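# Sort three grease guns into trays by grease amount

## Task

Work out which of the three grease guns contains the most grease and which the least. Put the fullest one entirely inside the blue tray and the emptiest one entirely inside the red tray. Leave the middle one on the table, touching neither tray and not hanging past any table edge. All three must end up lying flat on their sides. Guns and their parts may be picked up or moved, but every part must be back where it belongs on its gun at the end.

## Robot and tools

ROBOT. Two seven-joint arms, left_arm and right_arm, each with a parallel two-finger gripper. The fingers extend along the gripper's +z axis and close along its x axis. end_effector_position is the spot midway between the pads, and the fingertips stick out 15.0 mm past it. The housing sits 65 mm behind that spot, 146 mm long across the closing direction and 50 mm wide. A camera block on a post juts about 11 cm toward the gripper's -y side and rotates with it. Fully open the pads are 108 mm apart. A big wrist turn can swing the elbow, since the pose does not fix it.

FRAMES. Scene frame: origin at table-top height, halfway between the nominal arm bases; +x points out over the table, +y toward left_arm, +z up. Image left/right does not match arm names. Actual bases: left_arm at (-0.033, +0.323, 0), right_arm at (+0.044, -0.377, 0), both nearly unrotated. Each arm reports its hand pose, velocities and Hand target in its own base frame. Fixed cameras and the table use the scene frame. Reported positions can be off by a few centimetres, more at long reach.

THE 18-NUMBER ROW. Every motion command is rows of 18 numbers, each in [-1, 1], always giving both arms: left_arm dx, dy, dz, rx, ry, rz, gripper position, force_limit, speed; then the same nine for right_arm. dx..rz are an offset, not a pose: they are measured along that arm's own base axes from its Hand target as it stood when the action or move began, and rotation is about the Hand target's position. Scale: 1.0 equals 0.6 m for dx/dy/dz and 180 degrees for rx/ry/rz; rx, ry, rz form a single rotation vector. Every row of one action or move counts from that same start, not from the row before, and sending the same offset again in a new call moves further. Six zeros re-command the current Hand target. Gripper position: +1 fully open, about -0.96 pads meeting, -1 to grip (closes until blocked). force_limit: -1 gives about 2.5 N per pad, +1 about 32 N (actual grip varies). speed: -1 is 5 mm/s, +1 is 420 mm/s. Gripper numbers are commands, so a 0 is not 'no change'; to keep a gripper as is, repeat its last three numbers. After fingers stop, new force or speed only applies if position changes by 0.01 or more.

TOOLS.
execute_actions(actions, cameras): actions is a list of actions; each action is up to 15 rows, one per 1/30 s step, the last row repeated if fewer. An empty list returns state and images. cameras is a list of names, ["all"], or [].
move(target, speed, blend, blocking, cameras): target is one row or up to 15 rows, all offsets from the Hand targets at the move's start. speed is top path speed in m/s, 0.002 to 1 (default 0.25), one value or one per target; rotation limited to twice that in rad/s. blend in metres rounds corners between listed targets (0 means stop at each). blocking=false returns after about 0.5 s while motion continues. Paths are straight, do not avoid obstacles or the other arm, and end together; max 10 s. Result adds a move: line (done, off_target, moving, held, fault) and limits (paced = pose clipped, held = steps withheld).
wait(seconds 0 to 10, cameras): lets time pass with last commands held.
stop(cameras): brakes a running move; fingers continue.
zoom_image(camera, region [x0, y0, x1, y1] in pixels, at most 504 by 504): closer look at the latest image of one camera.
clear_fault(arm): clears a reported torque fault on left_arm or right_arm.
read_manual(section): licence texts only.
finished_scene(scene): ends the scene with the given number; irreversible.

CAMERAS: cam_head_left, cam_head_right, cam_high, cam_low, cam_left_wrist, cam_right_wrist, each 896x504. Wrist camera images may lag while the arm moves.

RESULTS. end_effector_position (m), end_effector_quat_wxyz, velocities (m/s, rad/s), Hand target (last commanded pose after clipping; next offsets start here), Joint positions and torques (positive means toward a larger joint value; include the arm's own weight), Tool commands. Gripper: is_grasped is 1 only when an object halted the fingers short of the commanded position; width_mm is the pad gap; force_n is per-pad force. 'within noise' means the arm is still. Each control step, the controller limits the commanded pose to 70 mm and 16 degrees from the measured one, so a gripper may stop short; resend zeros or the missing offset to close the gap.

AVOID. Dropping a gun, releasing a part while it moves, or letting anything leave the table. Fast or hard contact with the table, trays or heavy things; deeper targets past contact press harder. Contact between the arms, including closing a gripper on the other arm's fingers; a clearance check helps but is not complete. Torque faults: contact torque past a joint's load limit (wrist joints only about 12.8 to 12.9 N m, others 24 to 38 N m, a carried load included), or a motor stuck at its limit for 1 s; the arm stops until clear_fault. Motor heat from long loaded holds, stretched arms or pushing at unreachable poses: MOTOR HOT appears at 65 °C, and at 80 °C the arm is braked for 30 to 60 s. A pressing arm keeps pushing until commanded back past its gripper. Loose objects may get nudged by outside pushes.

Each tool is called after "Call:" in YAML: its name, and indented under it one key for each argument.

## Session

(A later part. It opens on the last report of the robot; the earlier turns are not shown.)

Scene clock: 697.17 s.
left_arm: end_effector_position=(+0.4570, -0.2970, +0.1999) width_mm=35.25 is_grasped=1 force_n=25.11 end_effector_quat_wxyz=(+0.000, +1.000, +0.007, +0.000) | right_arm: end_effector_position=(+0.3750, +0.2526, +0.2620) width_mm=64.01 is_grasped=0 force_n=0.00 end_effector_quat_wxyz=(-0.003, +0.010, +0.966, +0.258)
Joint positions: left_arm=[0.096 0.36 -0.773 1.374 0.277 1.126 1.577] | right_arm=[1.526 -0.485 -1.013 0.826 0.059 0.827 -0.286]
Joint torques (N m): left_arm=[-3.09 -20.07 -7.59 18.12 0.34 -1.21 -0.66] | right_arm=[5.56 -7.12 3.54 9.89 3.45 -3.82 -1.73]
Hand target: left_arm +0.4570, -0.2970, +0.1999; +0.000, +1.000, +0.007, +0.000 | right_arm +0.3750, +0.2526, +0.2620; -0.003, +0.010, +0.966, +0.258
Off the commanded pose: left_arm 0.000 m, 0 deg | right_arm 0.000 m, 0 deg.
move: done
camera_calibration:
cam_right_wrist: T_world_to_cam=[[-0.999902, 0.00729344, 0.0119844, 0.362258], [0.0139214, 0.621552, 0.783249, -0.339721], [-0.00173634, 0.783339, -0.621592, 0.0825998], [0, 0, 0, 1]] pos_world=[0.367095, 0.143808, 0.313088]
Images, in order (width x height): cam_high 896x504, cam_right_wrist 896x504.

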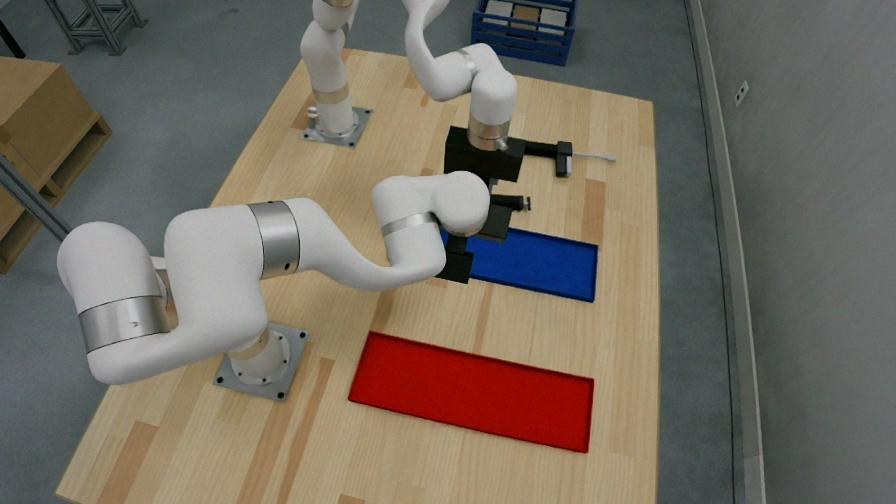

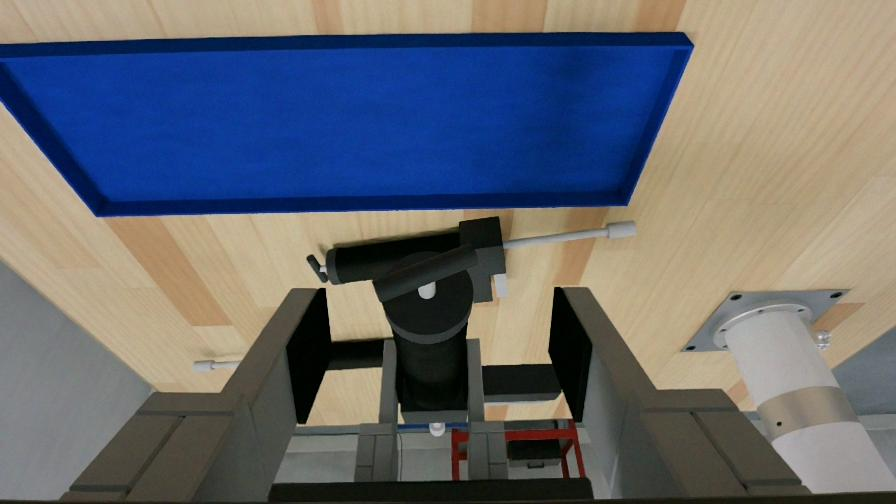

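Call:
move:
  target: [0,0,0,0,0,0,-1,0.5,-0.8, 0.0083,0.0291,-0.0505,0,0,0,0.2,0.5,0]
  speed: 0.06
  cameras: ["cam_right_wrist"]

Scene clock: 730.10 s.
left_arm: end_effector_position=(+0.4570, -0.2970, +0.1999) width_mm=35.25 is_grasped=1 force_n=25.11 end_effector_quat_wxyz=(+0.000, +1.000, +0.007, +0.000) | right_arm: end_effector_position=(+0.3799, +0.2700, +0.2316) width_mm=64.01 is_grasped=0 force_n=0.00 end_effector_quat_wxyz=(-0.003, +0.010, +0.966, +0.258)
Joint positions: left_arm=[0.096 0.36 -0.773 1.374 0.277 1.126 1.577] | right_arm=[1.638 -0.404 -1.117 0.808 0.136 0.731 -0.349]
Joint torques (N m): left_arm=[-1.82 -20.43 -7.2 18.14 0.94 -1.78 -0.59] | right_arm=[5.63 3.83 3.03 18.52 3.35 -3.72 -1.73]
Hand target: left_arm +0.4570, -0.2970, +0.1999; +0.000, +1.000, +0.007, +0.000 | right_arm +0.3800, +0.2700, +0.2317; -0.003, +0.010, +0.966, +0.258
Off the commanded pose: left_arm 0.000 m, 0 deg | right_arm 0.000 m, 0 deg.
move: done
camera_calibration:
cam_right_wrist: T_world_to_cam=[[-0.999898, 0.00718624, 0.0123259, 0.367314], [0.0141219, 0.621726, 0.783108, -0.32684], [-0.00203575, 0.783202, -0.621764, 0.0501255], [0, 0, 0, 1]] pos_world=[0.371994, 0.161307, 0.28259]
Images, in order (width x height): cam_right_wrist 896x504.

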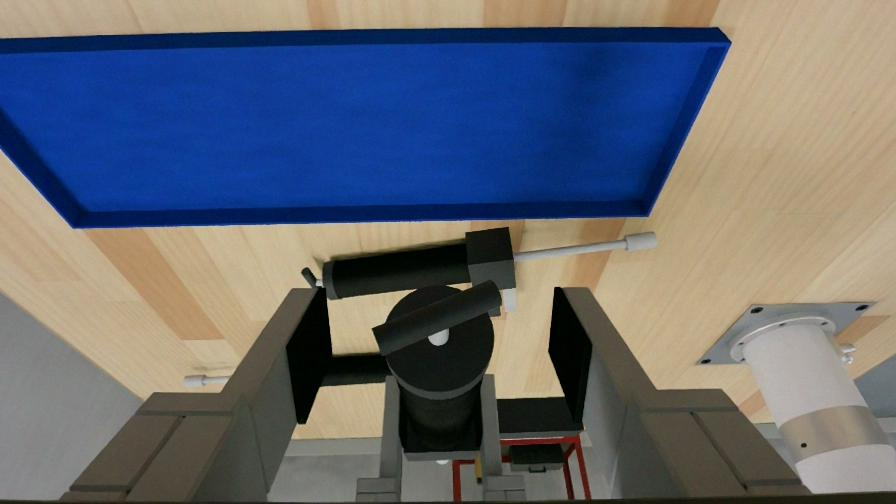

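Call:
zoom_image:
  camera: "cam_right_wrist"
  region: [280, 220, 600, 400]

Scaled by 1.575 from the camera's 896x504 image, which has a finer 1280x720 frame.

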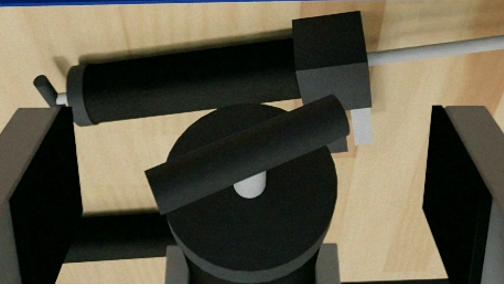

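Call:
move:
  target: [0,0,0,0,0,0,-1,0.5,-0.8, -0.0108,-0.005,-0.0018,0,-0.111,0,0.2,0.5,0]
  speed: 0.1
  cameras: ["cam_right_wrist"]

Scene clock: 779.70 s.
left_arm: end_effector_position=(+0.4570, -0.2970, +0.1999) width_mm=35.25 is_grasped=1 force_n=25.11 end_effector_quat_wxyz=(+0.000, +1.000, +0.007, +0.000) | right_arm: end_effector_position=(+0.3735, +0.2670, +0.2308) width_mm=64.01 is_grasped=0 force_n=0.00 end_effector_quat_wxyz=(+0.165, -0.035, +0.952, +0.256)
Joint positions: left_arm=[0.096 0.36 -0.773 1.374 0.277 1.126 1.577] | right_arm=[1.359 -0.479 -0.824 0.535 -0.131 0.323 -0.25]
Joint torques (N m): left_arm=[-0.58 -20.08 -6.45 18.21 1.73 -2.37 -0.5] | right_arm=[-4.82 -1.17 7.58 9.72 -3.02 -4.53 1.88]
Hand target: left_arm +0.4570, -0.2970, +0.1999; +0.000, +1.000, +0.007, +0.000 | right_arm +0.3735, +0.2670, +0.2307; +0.165, -0.035, +0.952, +0.256
Off the commanded pose: left_arm 0.000 m, 0 deg | right_arm 0.000 m, 0 deg.
move: done
camera_calibration:
cam_right_wrist: T_world_to_cam=[[-0.943836, 0.00739225, -0.330332, 0.41903], [-0.254505, 0.621305, 0.741085, -0.214156], [0.210715, 0.783534, -0.584529, -0.0361839], [0, 0, 0, 1]] pos_world=[0.348616, 0.15831, 0.275976]
Images, in order (width x height): cam_right_wrist 896x504.

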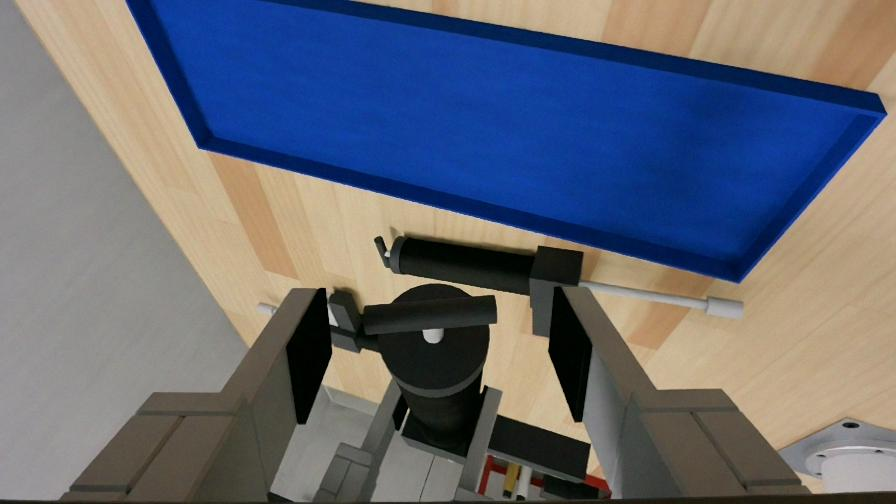

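Call:
move:
  target: [0,0,0,0,0,0,-1,0.5,-0.8, 0.0155,0.0183,-0.0283,0,0,0,0.2,0.5,0]
  speed: 0.05
  cameras: ["cam_right_wrist"]

Scene clock: 787.50 s.
left_arm: end_effector_position=(+0.4570, -0.2970, +0.1999) width_mm=35.25 is_grasped=1 force_n=25.11 end_effector_quat_wxyz=(+0.000, +1.000, +0.007, +0.000) | right_arm: end_effector_position=(+0.3828, +0.2780, +0.2137) width_mm=64.01 is_grasped=0 force_n=0.00 end_effector_quat_wxyz=(+0.165, -0.035, +0.952, +0.256)
Joint positions: left_arm=[0.096 0.36 -0.773 1.374 0.277 1.126 1.577] | right_arm=[1.468 -0.402 -0.919 0.552 -0.06 0.254 -0.305]
Joint torques (N m): left_arm=[0.66 -20.13 -6.05 18.01 2.54 -2.57 -0.51] | right_arm=[5.61 1.09 1.89 17.87 2.71 -4.48 -1.68]
Hand target: left_arm +0.4570, -0.2970, +0.1999; +0.000, +1.000, +0.007, +0.000 | right_arm +0.3828, +0.2780, +0.2137; +0.165, -0.035, +0.952, +0.256
Off the commanded pose: left_arm 0.000 m, 0 deg | right_arm 0.000 m, 0 deg.
move: done
camera_calibration:
cam_right_wrist: T_world_to_cam=[[-0.943839, 0.0072732, -0.330325, 0.422097], [-0.254497, 0.621577, 0.74086, -0.20594], [0.210711, 0.783319, -0.584818, -0.0566438], [0, 0, 0, 1]] pos_world=[0.357916, 0.169308, 0.258876]
Images, in order (width x height): cam_right_wrist 896x504.

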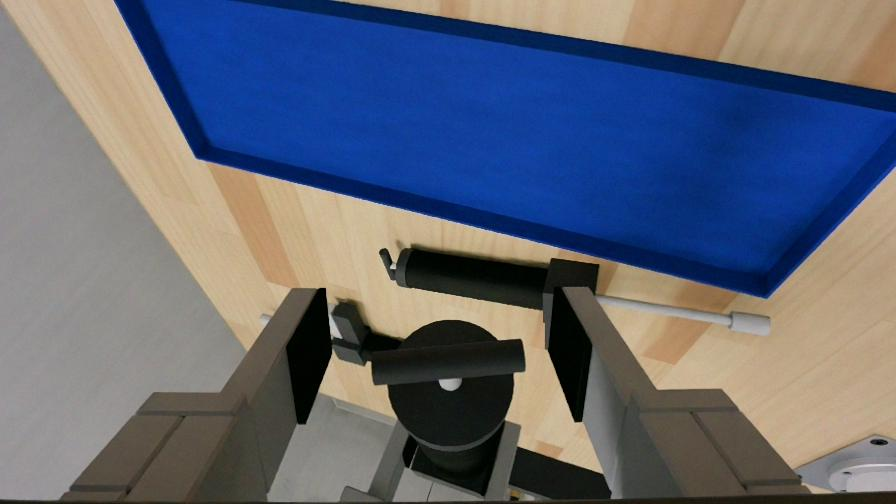

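Call:
move:
  target: [0,0,0,0,0,0,-1,0.5,-0.8, 0,0,0,0,0,0,-1,-0.5,-0.8]
  speed: 0.05
  cameras: ["cam_right_wrist"]

Call:
wait:
  seconds: 0.5

Scene clock: 796.40 s.
left_arm: end_effector_position=(+0.4570, -0.2970, +0.2000) width_mm=35.25 is_grasped=1 force_n=24.53 end_effector_quat_wxyz=(+0.000, +1.000, +0.007, +0.000) | right_arm: end_effector_position=(+0.3828, +0.2780, +0.2137) width_mm=39.76 is_grasped=0 force_n=15.02 end_effector_quat_wxyz=(+0.165, -0.035, +0.952, +0.256)
Joint positions: left_arm=[0.096 0.36 -0.773 1.375 0.277 1.126 1.577] | right_arm=[1.468 -0.402 -0.919 0.552 -0.06 0.254 -0.305]
Joint torques (N m): left_arm=[1.52 -20.68 -5.34 14.77 1.82 -2.36 -0.53] | right_arm=[1.59 0.81 1.78 17.68 2.45 -3.55 -1.05]
Hand target: left_arm +0.4570, -0.2970, +0.1999; +0.000, +1.000, +0.007, +0.000 | right_arm +0.3828, +0.2780, +0.2137; +0.165, -0.035, +0.952, +0.256
Off the commanded pose: left_arm 0.000 m, 0 deg | right_arm 0.000 m, 0 deg.
move: done
camera_calibration:
cam_right_wrist: T_world_to_cam=[[-0.943859, 0.00719938, -0.33027, 0.422102], [-0.254502, 0.621557, 0.740875, -0.205939], [0.210616, 0.783336, -0.58483, -0.0566087], [0, 0, 0, 1]] pos_world=[0.357916, 0.169308, 0.258876]
Images, in order (width x height): cam_right_wrist 896x504.

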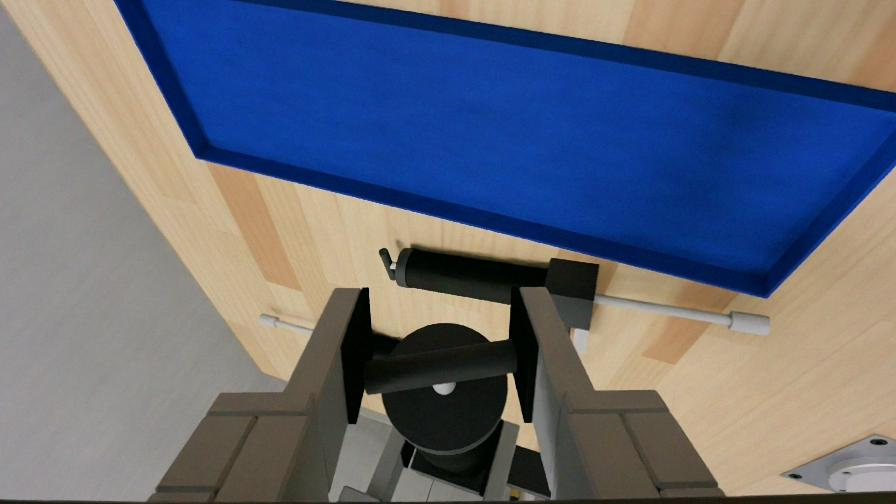

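Scene clock: 796.90 s.
left_arm: end_effector_position=(+0.4570, -0.2970, +0.2000) width_mm=35.25 is_grasped=1 force_n=24.53 end_effector_quat_wxyz=(+0.000, +1.000, +0.007, +0.000) | right_arm: end_effector_position=(+0.3828, +0.2780, +0.2137) width_mm=39.76 is_grasped=1 force_n=15.02 end_effector_quat_wxyz=(+0.165, -0.035, +0.952, +0.256)
Joint positions: left_arm=[0.096 0.36 -0.773 1.375 0.277 1.126 1.577] | right_arm=[1.468 -0.402 -0.919 0.552 -0.06 0.254 -0.305]
Joint torques (N m): left_arm=[1.94 -20.97 -5.74 10.94 0.73 -1.88 -0.37] | right_arm=[-2.49 -0.2 1.72 17.41 1.65 -3.37 -0.98]
Hand target: left_arm +0.4570, -0.2970, +0.1999; +0.000, +1.000, +0.007, +0.000 | right_arm +0.3828, +0.2780, +0.2137; +0.165, -0.035, +0.952, +0.256
Tool commands: left_gripper/position=-1.0 left_gripper/force_limit=+0.5 left_gripper/speed=-0.8 right_gripper/position=-1.0 right_gripper/force_limit=-0.5 right_gripper/speed=-0.8
Off the commanded pose: left_arm 0.000 m, 0 deg | right_arm 0.000 m, 0 deg.
wait: 0.50 s; at rest by 0.17 s

Call:
move:
  target: [0,0,0,0,0,0,-1,0.5,-0.8, 0,-0.0247,0.0037,0,0,0,-1,-0.5,-0.8]
  speed: 0.03
  cameras: ["cam_right_wrist","cam_left_wrist"]

Scene clock: 809.63 s.
left_arm: end_effector_position=(+0.4569, -0.2970, +0.1999) width_mm=35.24 is_grasped=1 force_n=24.70 end_effector_quat_wxyz=(+0.000, +1.000, +0.007, +0.000) | right_arm: end_effector_position=(+0.3828, +0.2632, +0.2159) width_mm=39.76 is_grasped=1 force_n=15.01 end_effector_quat_wxyz=(+0.165, -0.035, +0.952, +0.256)
Joint positions: left_arm=[0.096 0.36 -0.773 1.374 0.277 1.126 1.577] | right_arm=[1.417 -0.443 -0.905 0.535 -0.091 0.278 -0.313]
Joint torques (N m): left_arm=[3.94 -23.4 -7.09 17.39 -0.35 -1.54 -0.49] | right_arm=[-6.13 -9.79 6.62 9.81 -3.25 -0.92 -1.82]
Hand target: left_arm +0.4570, -0.2970, +0.1999; +0.000, +1.000, +0.007, +0.000 | right_arm +0.3828, +0.2632, +0.2159; +0.165, -0.035, +0.952, +0.256
Off the commanded pose: left_arm 0.000 m, 0 deg | right_arm 0.000 m, 0 deg.
move: done
camera_calibration:
cam_left_wrist: T_world_to_cam=[[0.999712, 0.00922545, -0.0221405, -0.450127], [0.0170693, -0.922132, 0.386497, -0.332205], [-0.0168509, -0.386764, -0.922025, 0.195025], [0, 0, 0, 1]] pos_world=[0.458955, -0.226756, 0.298248]
cam_right_wrist: T_world_to_cam=[[-0.943839, 0.0072732, -0.330325, 0.422932], [-0.254497, 0.621577, 0.74086, -0.198309], [0.210711, 0.783319, -0.584818, -0.0436858], [0, 0, 0, 1]] pos_world=[0.357916, 0.154408, 0.261076]
Images, in order (width x height): cam_left_wrist 896x504, cam_right_wrist 896x504.

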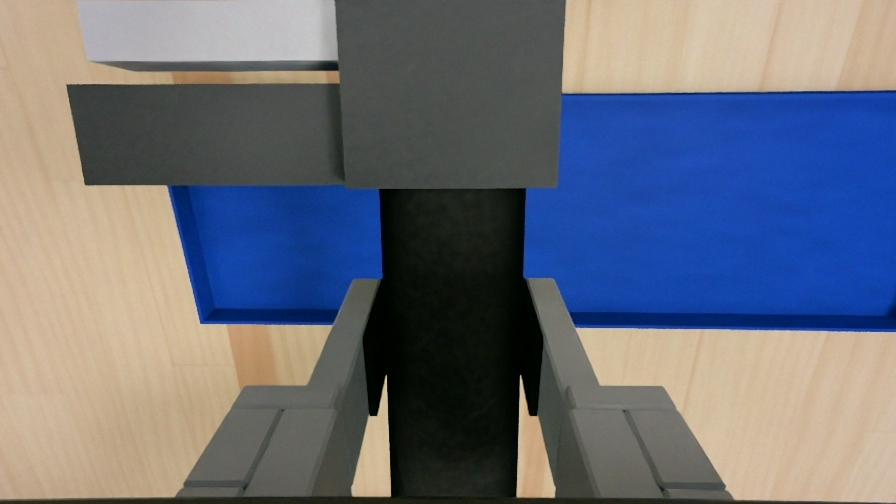

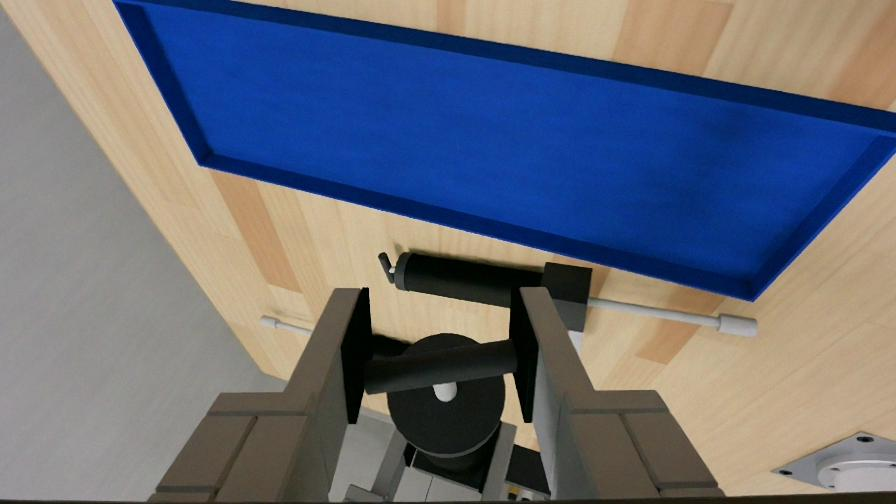

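Call:
move:
  target: [0,0,0,0,0,0,-1,0.5,-0.8, 0,-0.0412,0.0062,0,0,0,-1,-0.5,-0.8]
  speed: 0.04
  cameras: ["cam_right_wrist"]

Scene clock: 820.30 s.
left_arm: end_effector_position=(+0.4570, -0.2970, +0.1999) width_mm=35.24 is_grasped=1 force_n=24.70 end_effector_quat_wxyz=(+0.000, +1.000, +0.007, +0.000) | right_arm: end_effector_position=(+0.3828, +0.2385, +0.2196) width_mm=39.76 is_grasped=1 force_n=15.01 end_effector_quat_wxyz=(+0.165, -0.035, +0.952, +0.256)
Joint positions: left_arm=[0.096 0.36 -0.773 1.374 0.277 1.126 1.577] | right_arm=[1.339 -0.51 -0.891 0.51 -0.135 0.323 -0.333]
Joint torques (N m): left_arm=[3.54 -25.67 -7.66 17.02 1.26 -2.38 -0.67] | right_arm=[-6.26 -8.86 7.31 9.69 -3.45 -0.86 -1.8]
Hand target: left_arm +0.4570, -0.2970, +0.1999; +0.000, +1.000, +0.007, +0.000 | right_arm +0.3828, +0.2385, +0.2196; +0.165, -0.035, +0.952, +0.256
Off the commanded pose: left_arm 0.000 m, 0 deg | right_arm 0.000 m, 0 deg.
move: done
camera_calibration:
cam_right_wrist: T_world_to_cam=[[-0.943839, 0.0072732, -0.330325, 0.424367], [-0.254497, 0.621577, 0.74086, -0.185771], [0.210711, 0.783319, -0.584818, -0.0221155], [0, 0, 0, 1]] pos_world=[0.357916, 0.129708, 0.264876]
Images, in order (width x height): cam_right_wrist 896x504.

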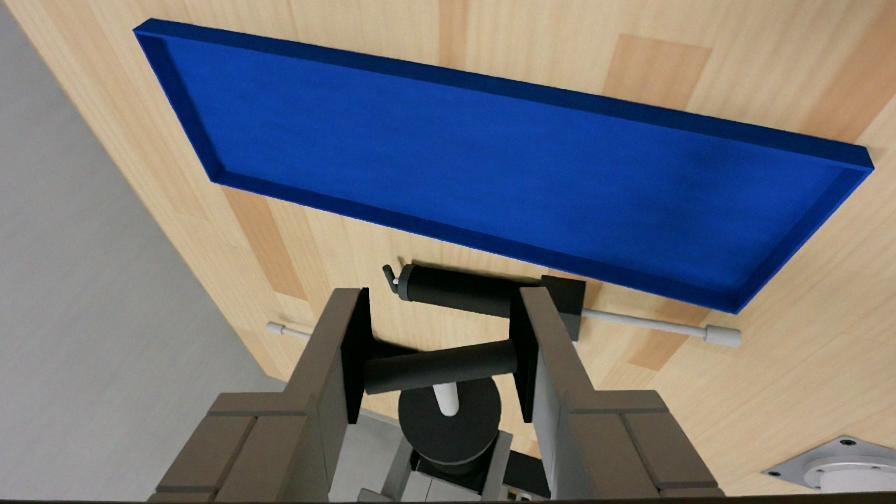

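Call:
move:
  target: [0,0,0,0,0,0,-1,0.5,-0.8, 0,-0.0412,0.0062,0,0,0,-1,-0.5,-0.8]
  speed: 0.04
  cameras: ["cam_right_wrist"]

Scene clock: 827.03 s.
left_arm: end_effector_position=(+0.4570, -0.2970, +0.1999) width_mm=35.24 is_grasped=1 force_n=24.73 end_effector_quat_wxyz=(+0.000, +1.000, +0.007, +0.000) | right_arm: end_effector_position=(+0.3828, +0.2138, +0.2233) width_mm=39.76 is_grasped=1 force_n=15.01 end_effector_quat_wxyz=(+0.165, -0.035, +0.952, +0.256)
Joint positions: left_arm=[0.096 0.36 -0.773 1.374 0.277 1.126 1.577] | right_arm=[1.27 -0.576 -0.886 0.491 -0.171 0.372 -0.36]
Joint torques (N m): left_arm=[2.95 -27.86 -6.83 15.13 1.96 -0.45 -0.73] | right_arm=[-6.32 -8.02 7.79 9.5 -3.16 -1 -1.86]
Hand target: left_arm +0.4570, -0.2970, +0.1999; +0.000, +1.000, +0.007, +0.000 | right_arm +0.3828, +0.2137, +0.2233; +0.165, -0.035, +0.952, +0.256
Off the commanded pose: left_arm 0.000 m, 0 deg | right_arm 0.000 m, 0 deg.
move: done
camera_calibration:
cam_right_wrist: T_world_to_cam=[[-0.943839, 0.0072732, -0.330325, 0.425769], [-0.254497, 0.621577, 0.74086, -0.173159], [0.210711, 0.783319, -0.584818, -0.000603684], [0, 0, 0, 1]] pos_world=[0.357916, 0.105008, 0.268576]
Images, in order (width x height): cam_right_wrist 896x504.

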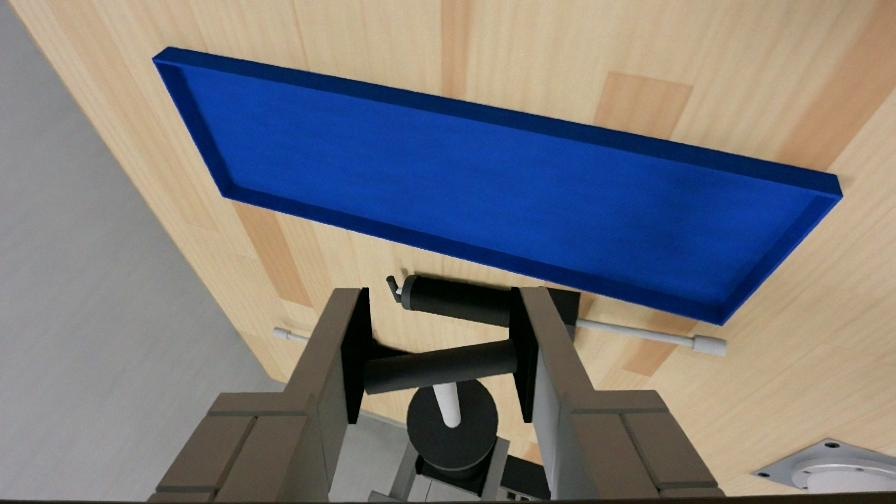

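Call:
move:
  target: [0,0,0,0,0,0,-1,0.5,-0.8, 0,-0.033,0.005,0,0,0,-1,-0.5,-0.8]
  speed: 0.03
  cameras: ["cam_right_wrist"]

Scene clock: 831.70 s.
left_arm: end_effector_position=(+0.4569, -0.2971, +0.2000) width_mm=35.24 is_grasped=1 force_n=24.72 end_effector_quat_wxyz=(+0.000, +1.000, +0.007, +0.000) | right_arm: end_effector_position=(+0.3828, +0.1940, +0.2263) width_mm=39.76 is_grasped=1 force_n=15.00 end_effector_quat_wxyz=(+0.165, -0.035, +0.952, +0.256)
Joint positions: left_arm=[0.096 0.36 -0.774 1.374 0.277 1.126 1.576] | right_arm=[1.219 -0.626 -0.887 0.481 -0.195 0.415 -0.386]
Joint torques (N m): left_arm=[8.24 -28.14 0.9 13.3 5.09 0.38 -0.45] | right_arm=[-14.07 -7.05 0.9 10.33 -3.67 -0.52 -1.72]
Hand target: left_arm +0.4570, -0.2970, +0.1999; +0.000, +1.000, +0.007, +0.000 | right_arm +0.3828, +0.1939, +0.2263; +0.165, -0.035, +0.952, +0.256
Off the commanded pose: left_arm 0.000 m, 0 deg | right_arm 0.000 m, 0 deg.
move: done
camera_calibration:
cam_right_wrist: T_world_to_cam=[[-0.943859, 0.00720002, -0.330269, 0.426902], [-0.254501, 0.621557, 0.740875, -0.163076], [0.210616, 0.783336, -0.58483, 0.0166972], [0, 0, 0, 1]] pos_world=[0.357916, 0.0852077, 0.271576]
Images, in order (width x height): cam_right_wrist 896x504.

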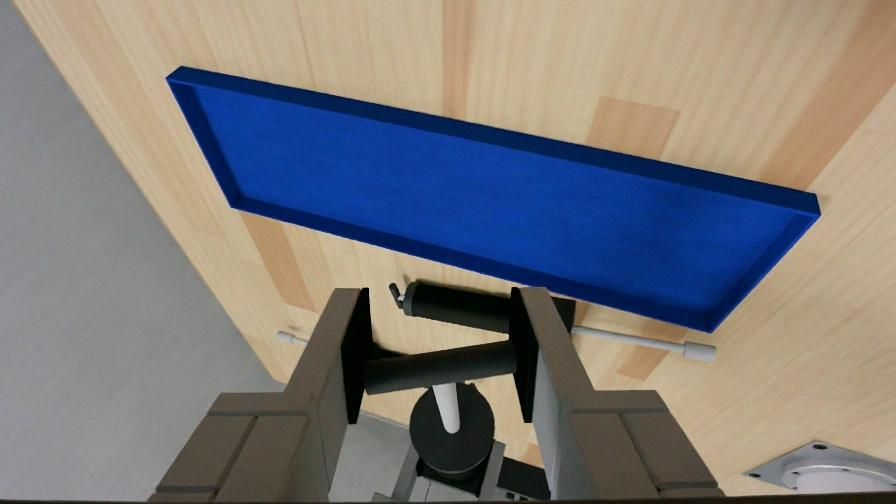

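Call:
wait:
  seconds: 0.1
  cameras: ["cam_left_wrist","cam_high","cam_head_left"]

Scene clock: 844.10 s.
left_arm: end_effector_position=(+0.4570, -0.2970, +0.1999) width_mm=35.24 is_grasped=1 force_n=24.72 end_effector_quat_wxyz=(+0.000, +1.000, +0.007, +0.000) | right_arm: end_effector_position=(+0.3828, +0.1939, +0.2263) width_mm=39.76 is_grasped=1 force_n=15.00 end_effector_quat_wxyz=(+0.165, -0.035, +0.952, +0.256)
Joint positions: left_arm=[0.096 0.36 -0.774 1.374 0.277 1.126 1.576] | right_arm=[1.219 -0.626 -0.887 0.481 -0.195 0.415 -0.386]
Joint torques (N m): left_arm=[14.76 -20.55 1.28 12.54 6.24 1.04 -0.62] | right_arm=[-13.58 -7.42 0.84 12.42 -3.57 -0.62 -0.19]
Hand target: left_arm +0.4570, -0.2970, +0.1999; +0.000, +1.000, +0.007, +0.000 | right_arm +0.3828, +0.1939, +0.2263; +0.165, -0.035, +0.952, +0.256
Tool commands: left_gripper/position=-1.0 left_gripper/force_limit=+0.5 left_gripper/speed=-0.8 right_gripper/position=-1.0 right_gripper/force_limit=-0.5 right_gripper/speed=-0.8
Off the commanded pose: left_arm 0.000 m, 0 deg | right_arm 0.000 m, 0 deg.
wait: 0.10 s; at rest from the start
camera_calibration:
cam_left_wrist: T_world_to_cam=[[0.999714, 0.00926234, -0.022049, -0.450247], [0.0170694, -0.922096, 0.386584, -0.332225], [-0.0167506, -0.38685, -0.921991, 0.194951], [0, 0, 0, 1]] pos_world=[0.459055, -0.226756, 0.298248]
Images, in order (width x height): cam_head_left 896x504, cam_high 896x504, cam_left_wrist 896x504.

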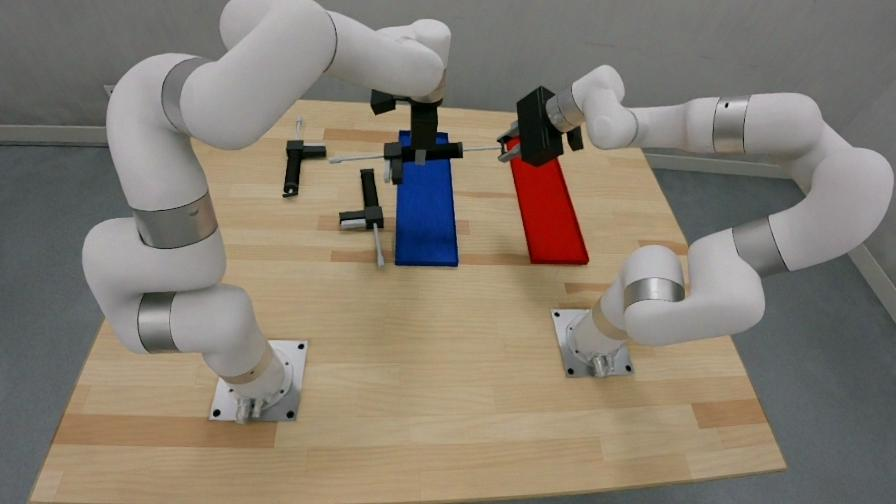

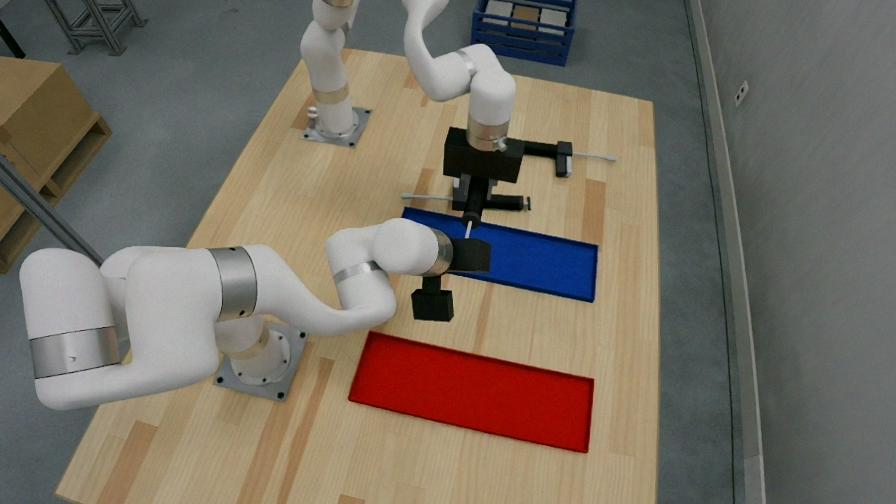

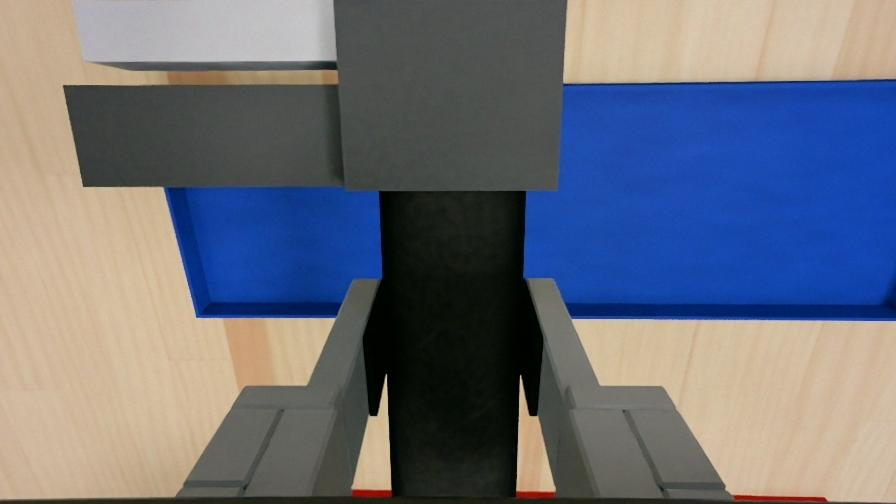

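Call:
move:
  target: [0,0,0,0,0,0,-1,0.5,-0.8, 0,0.1402,-0.021,0,0,0,-1,-0.5,-0.8]
  speed: 0.05
  cameras: ["cam_right_wrist","cam_head_left","cam_left_wrist"]

Scene clock: 857.27 s.
left_arm: end_effector_position=(+0.4570, -0.2970, +0.1999) width_mm=35.24 is_grasped=1 force_n=24.84 end_effector_quat_wxyz=(+0.000, +1.000, +0.007, +0.000) | right_arm: end_effector_position=(+0.3828, +0.2780, +0.2137) width_mm=39.76 is_grasped=1 force_n=15.00 end_effector_quat_wxyz=(+0.165, -0.035, +0.952, +0.256)
Joint positions: left_arm=[0.097 0.361 -0.774 1.374 0.278 1.126 1.576] | right_arm=[1.468 -0.402 -0.918 0.552 -0.06 0.254 -0.305]
Joint torques (N m): left_arm=[-5.11 -21.66 -8.5 18.1 2.64 -3.64 -0.73] | right_arm=[7.26 1.31 2.37 16.96 2.56 -4.24 -0.61]
Hand target: left_arm +0.4570, -0.2970, +0.1999; +0.000, +1.000, +0.007, +0.000 | right_arm +0.3828, +0.2781, +0.2137; +0.165, -0.035, +0.952, +0.256
Off the commanded pose: left_arm 0.000 m, 0 deg | right_arm 0.000 m, 0 deg.
move: done
camera_calibration:
cam_left_wrist: T_world_to_cam=[[0.999714, 0.00926234, -0.022049, -0.450147], [0.0170694, -0.922096, 0.386584, -0.332223], [-0.0167506, -0.38685, -0.921991, 0.194949], [0, 0, 0, 1]] pos_world=[0.458955, -0.226756, 0.298248]
cam_right_wrist: T_world_to_cam=[[-0.943891, 0.00752395, -0.330171, 0.422066], [-0.254223, 0.621596, 0.740938, -0.206137], [0.210807, 0.783302, -0.584806, -0.0566205], [0, 0, 0, 1]] pos_world=[0.357916, 0.169309, 0.258977]
Images, in order (width x height): cam_head_left 896x504, cam_left_wrist 896x504, cam_right_wrist 896x504.

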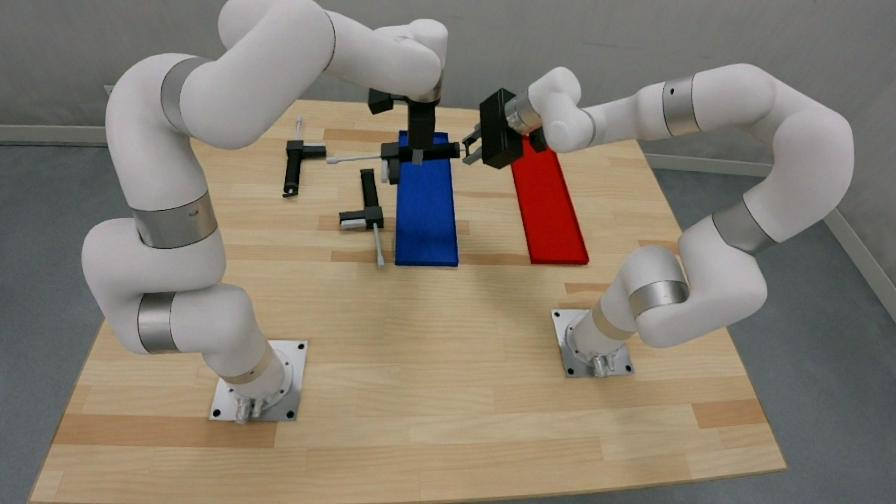

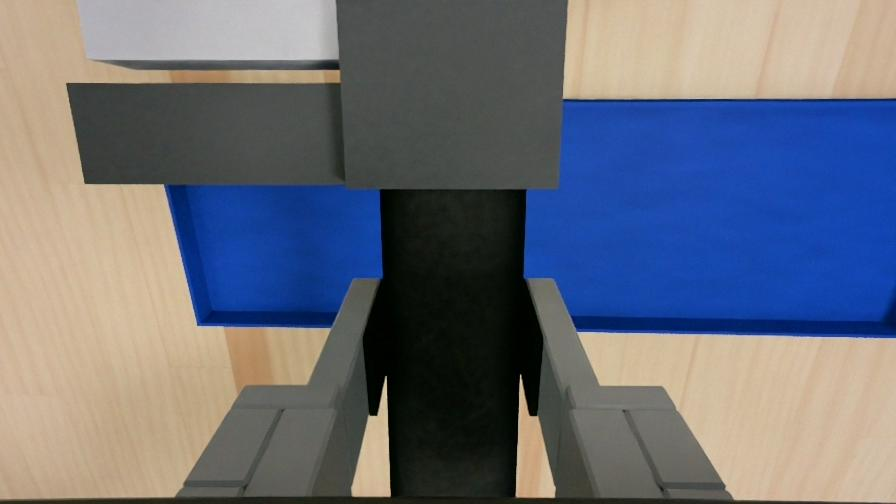

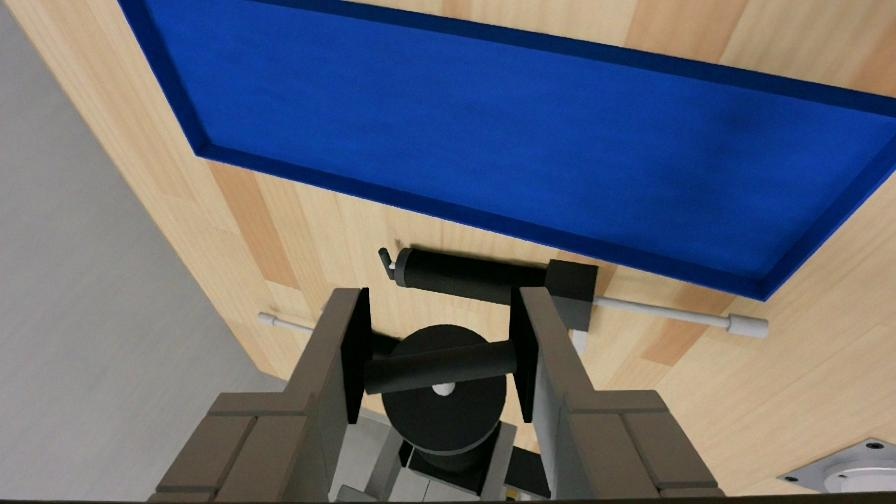

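Call:
move:
  target:
    - [0,0,0,0,0,0,-1,0.5,-0.8, 0,0,0,0,0,0,0.2,-0.5,-0.7]
    - [0,0,0,0,0,0,-1,0.5,-0.8, -0.0493,-0.0833,0.1357,0,0,0,0.2,-0.5,-0.7]
    - [0,0,0,0,0,0,-1,0.5,-0.8, -0.0493,-0.5,0.2,0,0.111,0,0.2,-0.5,-0.7]
  speed: [0.05,0.08,0.2]

Scene clock: 945.30 s.
left_arm: end_effector_position=(+0.4570, -0.2970, +0.1999) width_mm=35.24 is_grasped=1 force_n=24.76 end_effector_quat_wxyz=(+0.000, +1.000, +0.007, +0.000) | right_arm: end_effector_position=(+0.3532, -0.0219, +0.3337) width_mm=63.99 is_grasped=0 force_n=0.00 end_effector_quat_wxyz=(-0.003, +0.010, +0.966, +0.258)
Joint positions: left_arm=[0.097 0.361 -0.774 1.374 0.278 1.126 1.576] | right_arm=[1.048 -0.868 -0.996 1.01 -0.187 1.45 -0.537]
Joint torques (N m): left_arm=[-0.41 -22.31 -4.5 11.39 0.89 -0.05 -0.47] | right_arm=[5.65 10.85 6.99 15.52 4.65 -0.28 -1.71]
Hand target: left_arm +0.4570, -0.2970, +0.1999; +0.000, +1.000, +0.007, +0.000 | right_arm +0.3532, -0.0219, +0.3337; -0.003, +0.010, +0.966, +0.258
Off the commanded pose: left_arm 0.000 m, 0 deg | right_arm 0.000 m, 0 deg.
move: done

Call:
move:
  target:
    - [0.15,0.0077,-0.133,0,0,0.5,-1,0.5,-0.8, 0,0,0,0,0,0,0.2,-0.5,-0.7]
    - [0.15,0.0077,-0.255,0,0,0.5,-1,0.5,-0.8, 0,0,0,0,0,0,0.2,-0.5,-0.7]
  speed: [0.2,0.08]
  cameras: ["cam_left_wrist","cam_high"]

Scene clock: 959.67 s.
left_arm: end_effector_position=(+0.5469, -0.2924, +0.0469) width_mm=35.24 is_grasped=1 force_n=24.62 end_effector_quat_wxyz=(+0.000, +0.702, +0.712, +0.000) | right_arm: end_effector_position=(+0.3532, -0.0219, +0.3337) width_mm=63.99 is_grasped=0 force_n=0.00 end_effector_quat_wxyz=(-0.003, +0.010, +0.966, +0.258)
Joint positions: left_arm=[-0.197 0.753 -0.377 1.6 0.325 0.91 0.09] | right_arm=[1.048 -0.868 -0.996 1.01 -0.187 1.45 -0.537]
Joint torques (N m): left_arm=[-5.38 -31.09 -3.9 13.36 2.58 -3.39 -1.16] | right_arm=[1.79 7.71 7.03 15.41 4.79 -3.09 0.39]
Hand target: left_arm +0.5470, -0.2924, +0.0469; +0.000, +0.702, +0.712, +0.000 | right_arm +0.3532, -0.0219, +0.3337; -0.003, +0.010, +0.966, +0.258
Off the commanded pose: left_arm 0.000 m, 0 deg | right_arm 0.000 m, 0 deg.
move: done
camera_calibration:
cam_left_wrist: T_world_to_cam=[[-0.00917163, 0.999716, -0.022009, 0.297831], [0.922133, 0.0169688, 0.3865, -0.490844], [0.386764, -0.0167504, -0.922027, -0.0553325], [0, 0, 0, 1]] pos_world=[0.476756, -0.290345, 0.145248]
Images, in order (width x height): cam_high 896x504, cam_left_wrist 896x504.

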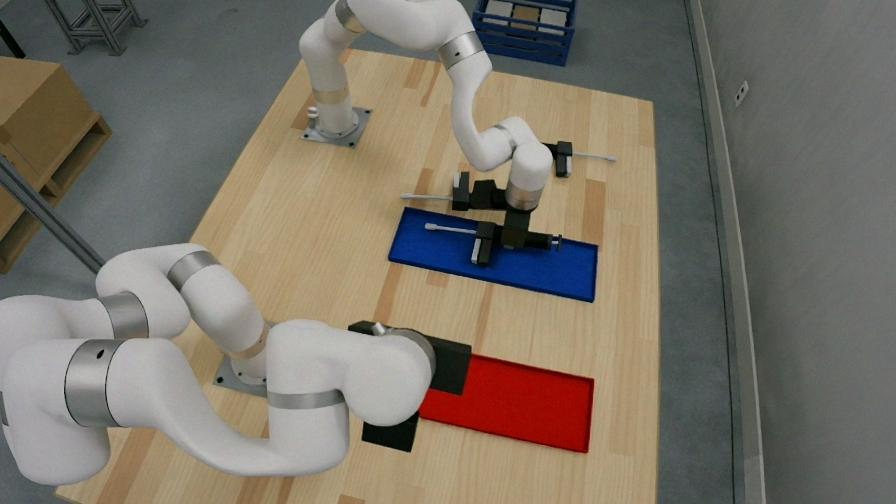

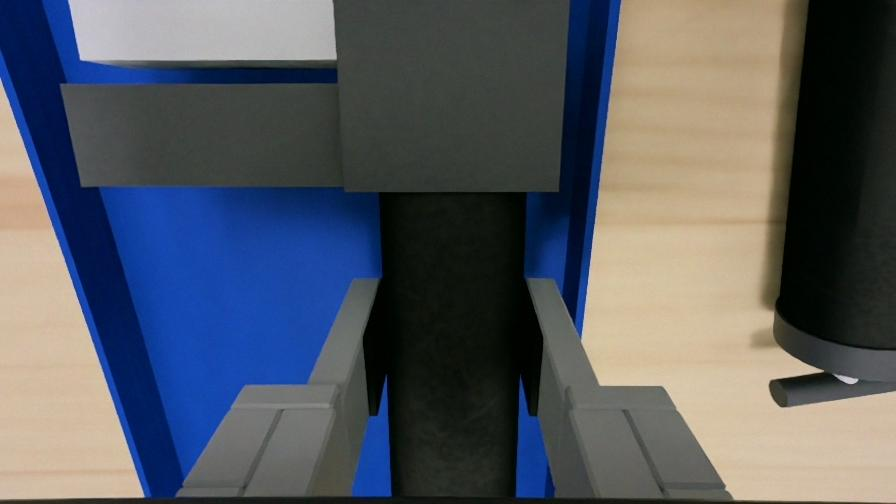

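Call:
wait:
  seconds: 0.1
  cameras: ["cam_low","cam_head_left"]

Call:
zoom_image:
  camera: "cam_low"
  region: [380, 200, 560, 310]

Scene clock: 976.73 s.
left_arm: end_effector_position=(+0.5470, -0.2924, +0.0469) width_mm=35.24 is_grasped=1 force_n=24.62 end_effector_quat_wxyz=(+0.000, +0.702, +0.712, +0.000) | right_arm: end_effector_position=(+0.3532, -0.0219, +0.3337) width_mm=63.99 is_grasped=0 force_n=0.00 end_effector_quat_wxyz=(-0.003, +0.010, +0.966, +0.258)
Joint positions: left_arm=[-0.197 0.753 -0.377 1.6 0.325 0.91 0.09] | right_arm=[1.048 -0.868 -0.996 1.01 -0.187 1.45 -0.537]
Joint torques (N m): left_arm=[-5.37 -31.76 -3.77 16.85 2.03 -3.01 -1.22] | right_arm=[-0.65 7.3 7.57 15.23 4.13 -3.09 0.37]
Hand target: left_arm +0.5470, -0.2924, +0.0469; +0.000, +0.702, +0.712, +0.000 | right_arm +0.3532, -0.0219, +0.3337; -0.003, +0.010, +0.966, +0.258
Tool commands: left_gripper/position=-1.0 left_gripper/force_limit=+0.5 left_gripper/speed=-0.8 right_gripper/position=+0.2 right_gripper/force_limit=-0.5 right_gripper/speed=-0.7
Off the commanded pose: left_arm 0.000 m, 0 deg | right_arm 0.000 m, 0 deg.
wait: 0.10 s; at rest from the start
Images, in order (width x height): cam_head_left 896x504, cam_low 896x504.

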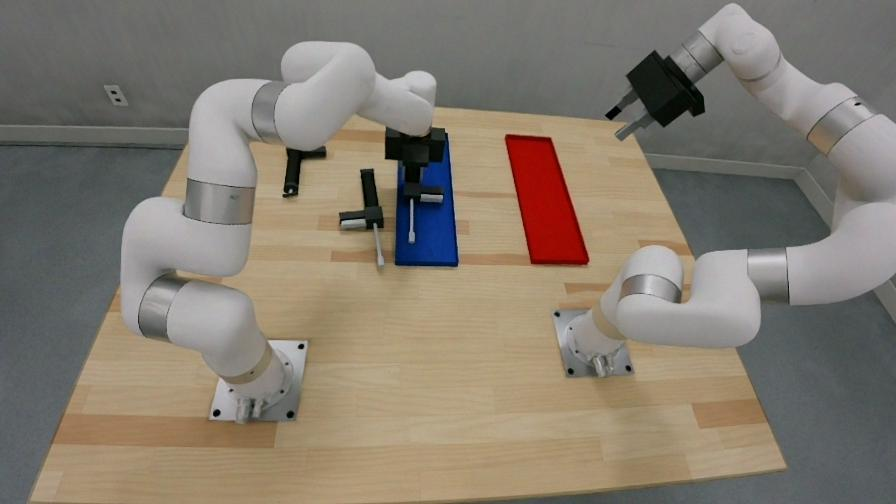

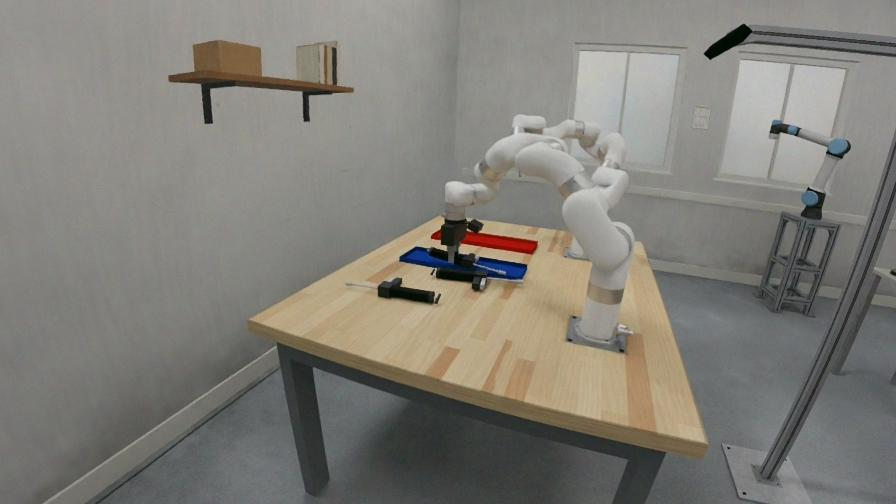

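Scaled by 2.800 from the camera's 896x504 image, which has a finer 1280x720 frame.

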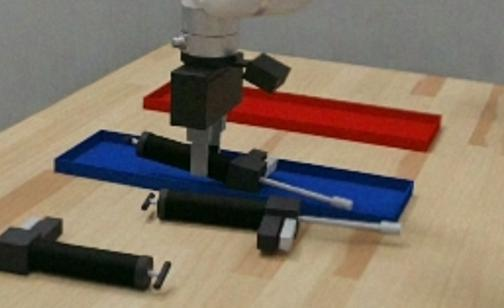

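Call:
move:
  target: [0,0,-0.0167,0,0,0,-1,0.5,-0.8, 0,0,0,0,0,0,0.2,-0.5,-0.7]
  speed: 0.02
  cameras: ["cam_left_wrist"]

Scene clock: 982.67 s.
left_arm: end_effector_position=(+0.5470, -0.2924, +0.0370) width_mm=35.24 is_grasped=1 force_n=24.50 end_effector_quat_wxyz=(+0.000, +0.702, +0.712, +0.000) | right_arm: end_effector_position=(+0.3532, -0.0219, +0.3337) width_mm=63.99 is_grasped=0 force_n=0.00 end_effector_quat_wxyz=(-0.003, +0.010, +0.966, +0.258)
Joint positions: left_arm=[-0.2 0.77 -0.371 1.598 0.331 0.892 0.086] | right_arm=[1.048 -0.868 -0.996 1.01 -0.187 1.45 -0.537]
Joint torques (N m): left_arm=[-6.32 -28.32 -3.81 8.6 2.49 -2.88 -1.04] | right_arm=[-1.17 6.55 7.53 15.22 3.74 -3 0.46]
Hand target: left_arm +0.5470, -0.2924, +0.0369; +0.000, +0.702, +0.712, +0.000 | right_arm +0.3532, -0.0219, +0.3337; -0.003, +0.010, +0.966, +0.258
Off the commanded pose: left_arm 0.000 m, 0 deg | right_arm 0.000 m, 0 deg.
move: done
camera_calibration:
cam_left_wrist: T_world_to_cam=[[-0.00925976, 0.999714, -0.0220507, 0.297659], [0.922046, 0.0170699, 0.386705, -0.486936], [0.386971, -0.016751, -0.92194, -0.0646639], [0, 0, 0, 1]] pos_world=[0.476757, -0.290345, 0.135248]
Images, in order (width x height): cam_left_wrist 896x504.

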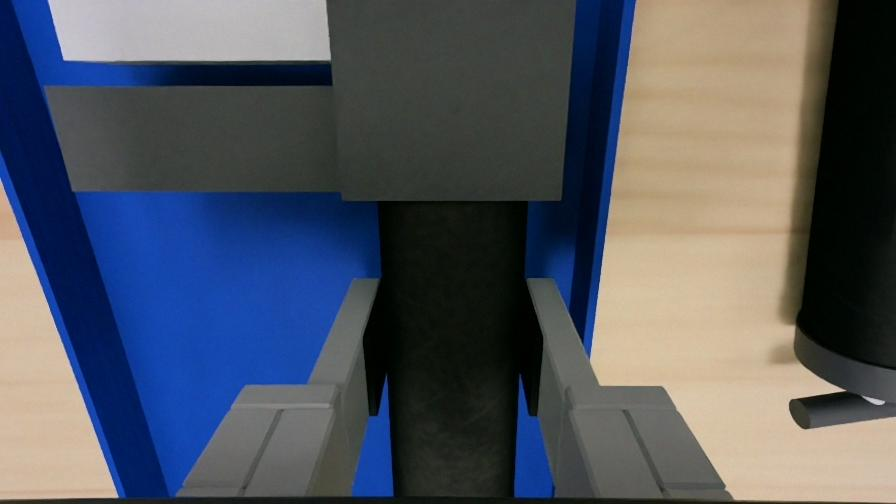

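Call:
move:
  target: [0,0,-0.0067,0,0,0,-1,0.5,-0.8, 0,0,0,0,0,0,0.2,-0.5,-0.7]
  speed: 0.01
  cameras: ["cam_left_wrist"]

Scene clock: 989.70 s.
left_arm: end_effector_position=(+0.5470, -0.2924, +0.0329) width_mm=35.24 is_grasped=1 force_n=24.46 end_effector_quat_wxyz=(+0.000, +0.702, +0.712, +0.000) | right_arm: end_effector_position=(+0.3532, -0.0219, +0.3337) width_mm=63.99 is_grasped=0 force_n=0.00 end_effector_quat_wxyz=(-0.003, +0.010, +0.966, +0.258)
Joint positions: left_arm=[-0.201 0.777 -0.369 1.597 0.334 0.884 0.085] | right_arm=[1.048 -0.868 -0.996 1.01 -0.187 1.45 -0.537]
Joint torques (N m): left_arm=[-6.79 -28.63 -3.92 8.47 2.55 -3.02 -1] | right_arm=[-1.26 6.37 7.62 15.11 3.49 -3.04 0.15]
Hand target: left_arm +0.5470, -0.2924, +0.0329; +0.000, +0.702, +0.712, +0.000 | right_arm +0.3532, -0.0219, +0.3337; -0.003, +0.010, +0.966, +0.258
Off the commanded pose: left_arm 0.000 m, 0 deg | right_arm 0.000 m, 0 deg.
move: done
camera_calibration:
cam_left_wrist: T_world_to_cam=[[-0.00926234, 0.999714, -0.022049, 0.297572], [0.922096, 0.0170694, 0.386584, -0.485397], [0.38685, -0.0167506, -0.921991, -0.0682868], [0, 0, 0, 1]] pos_world=[0.476756, -0.290345, 0.131248]
Images, in order (width x height): cam_left_wrist 896x504.

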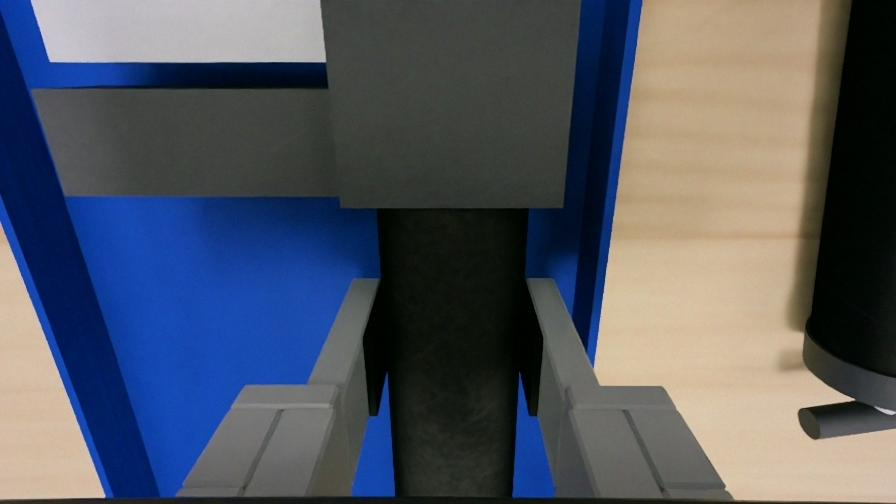

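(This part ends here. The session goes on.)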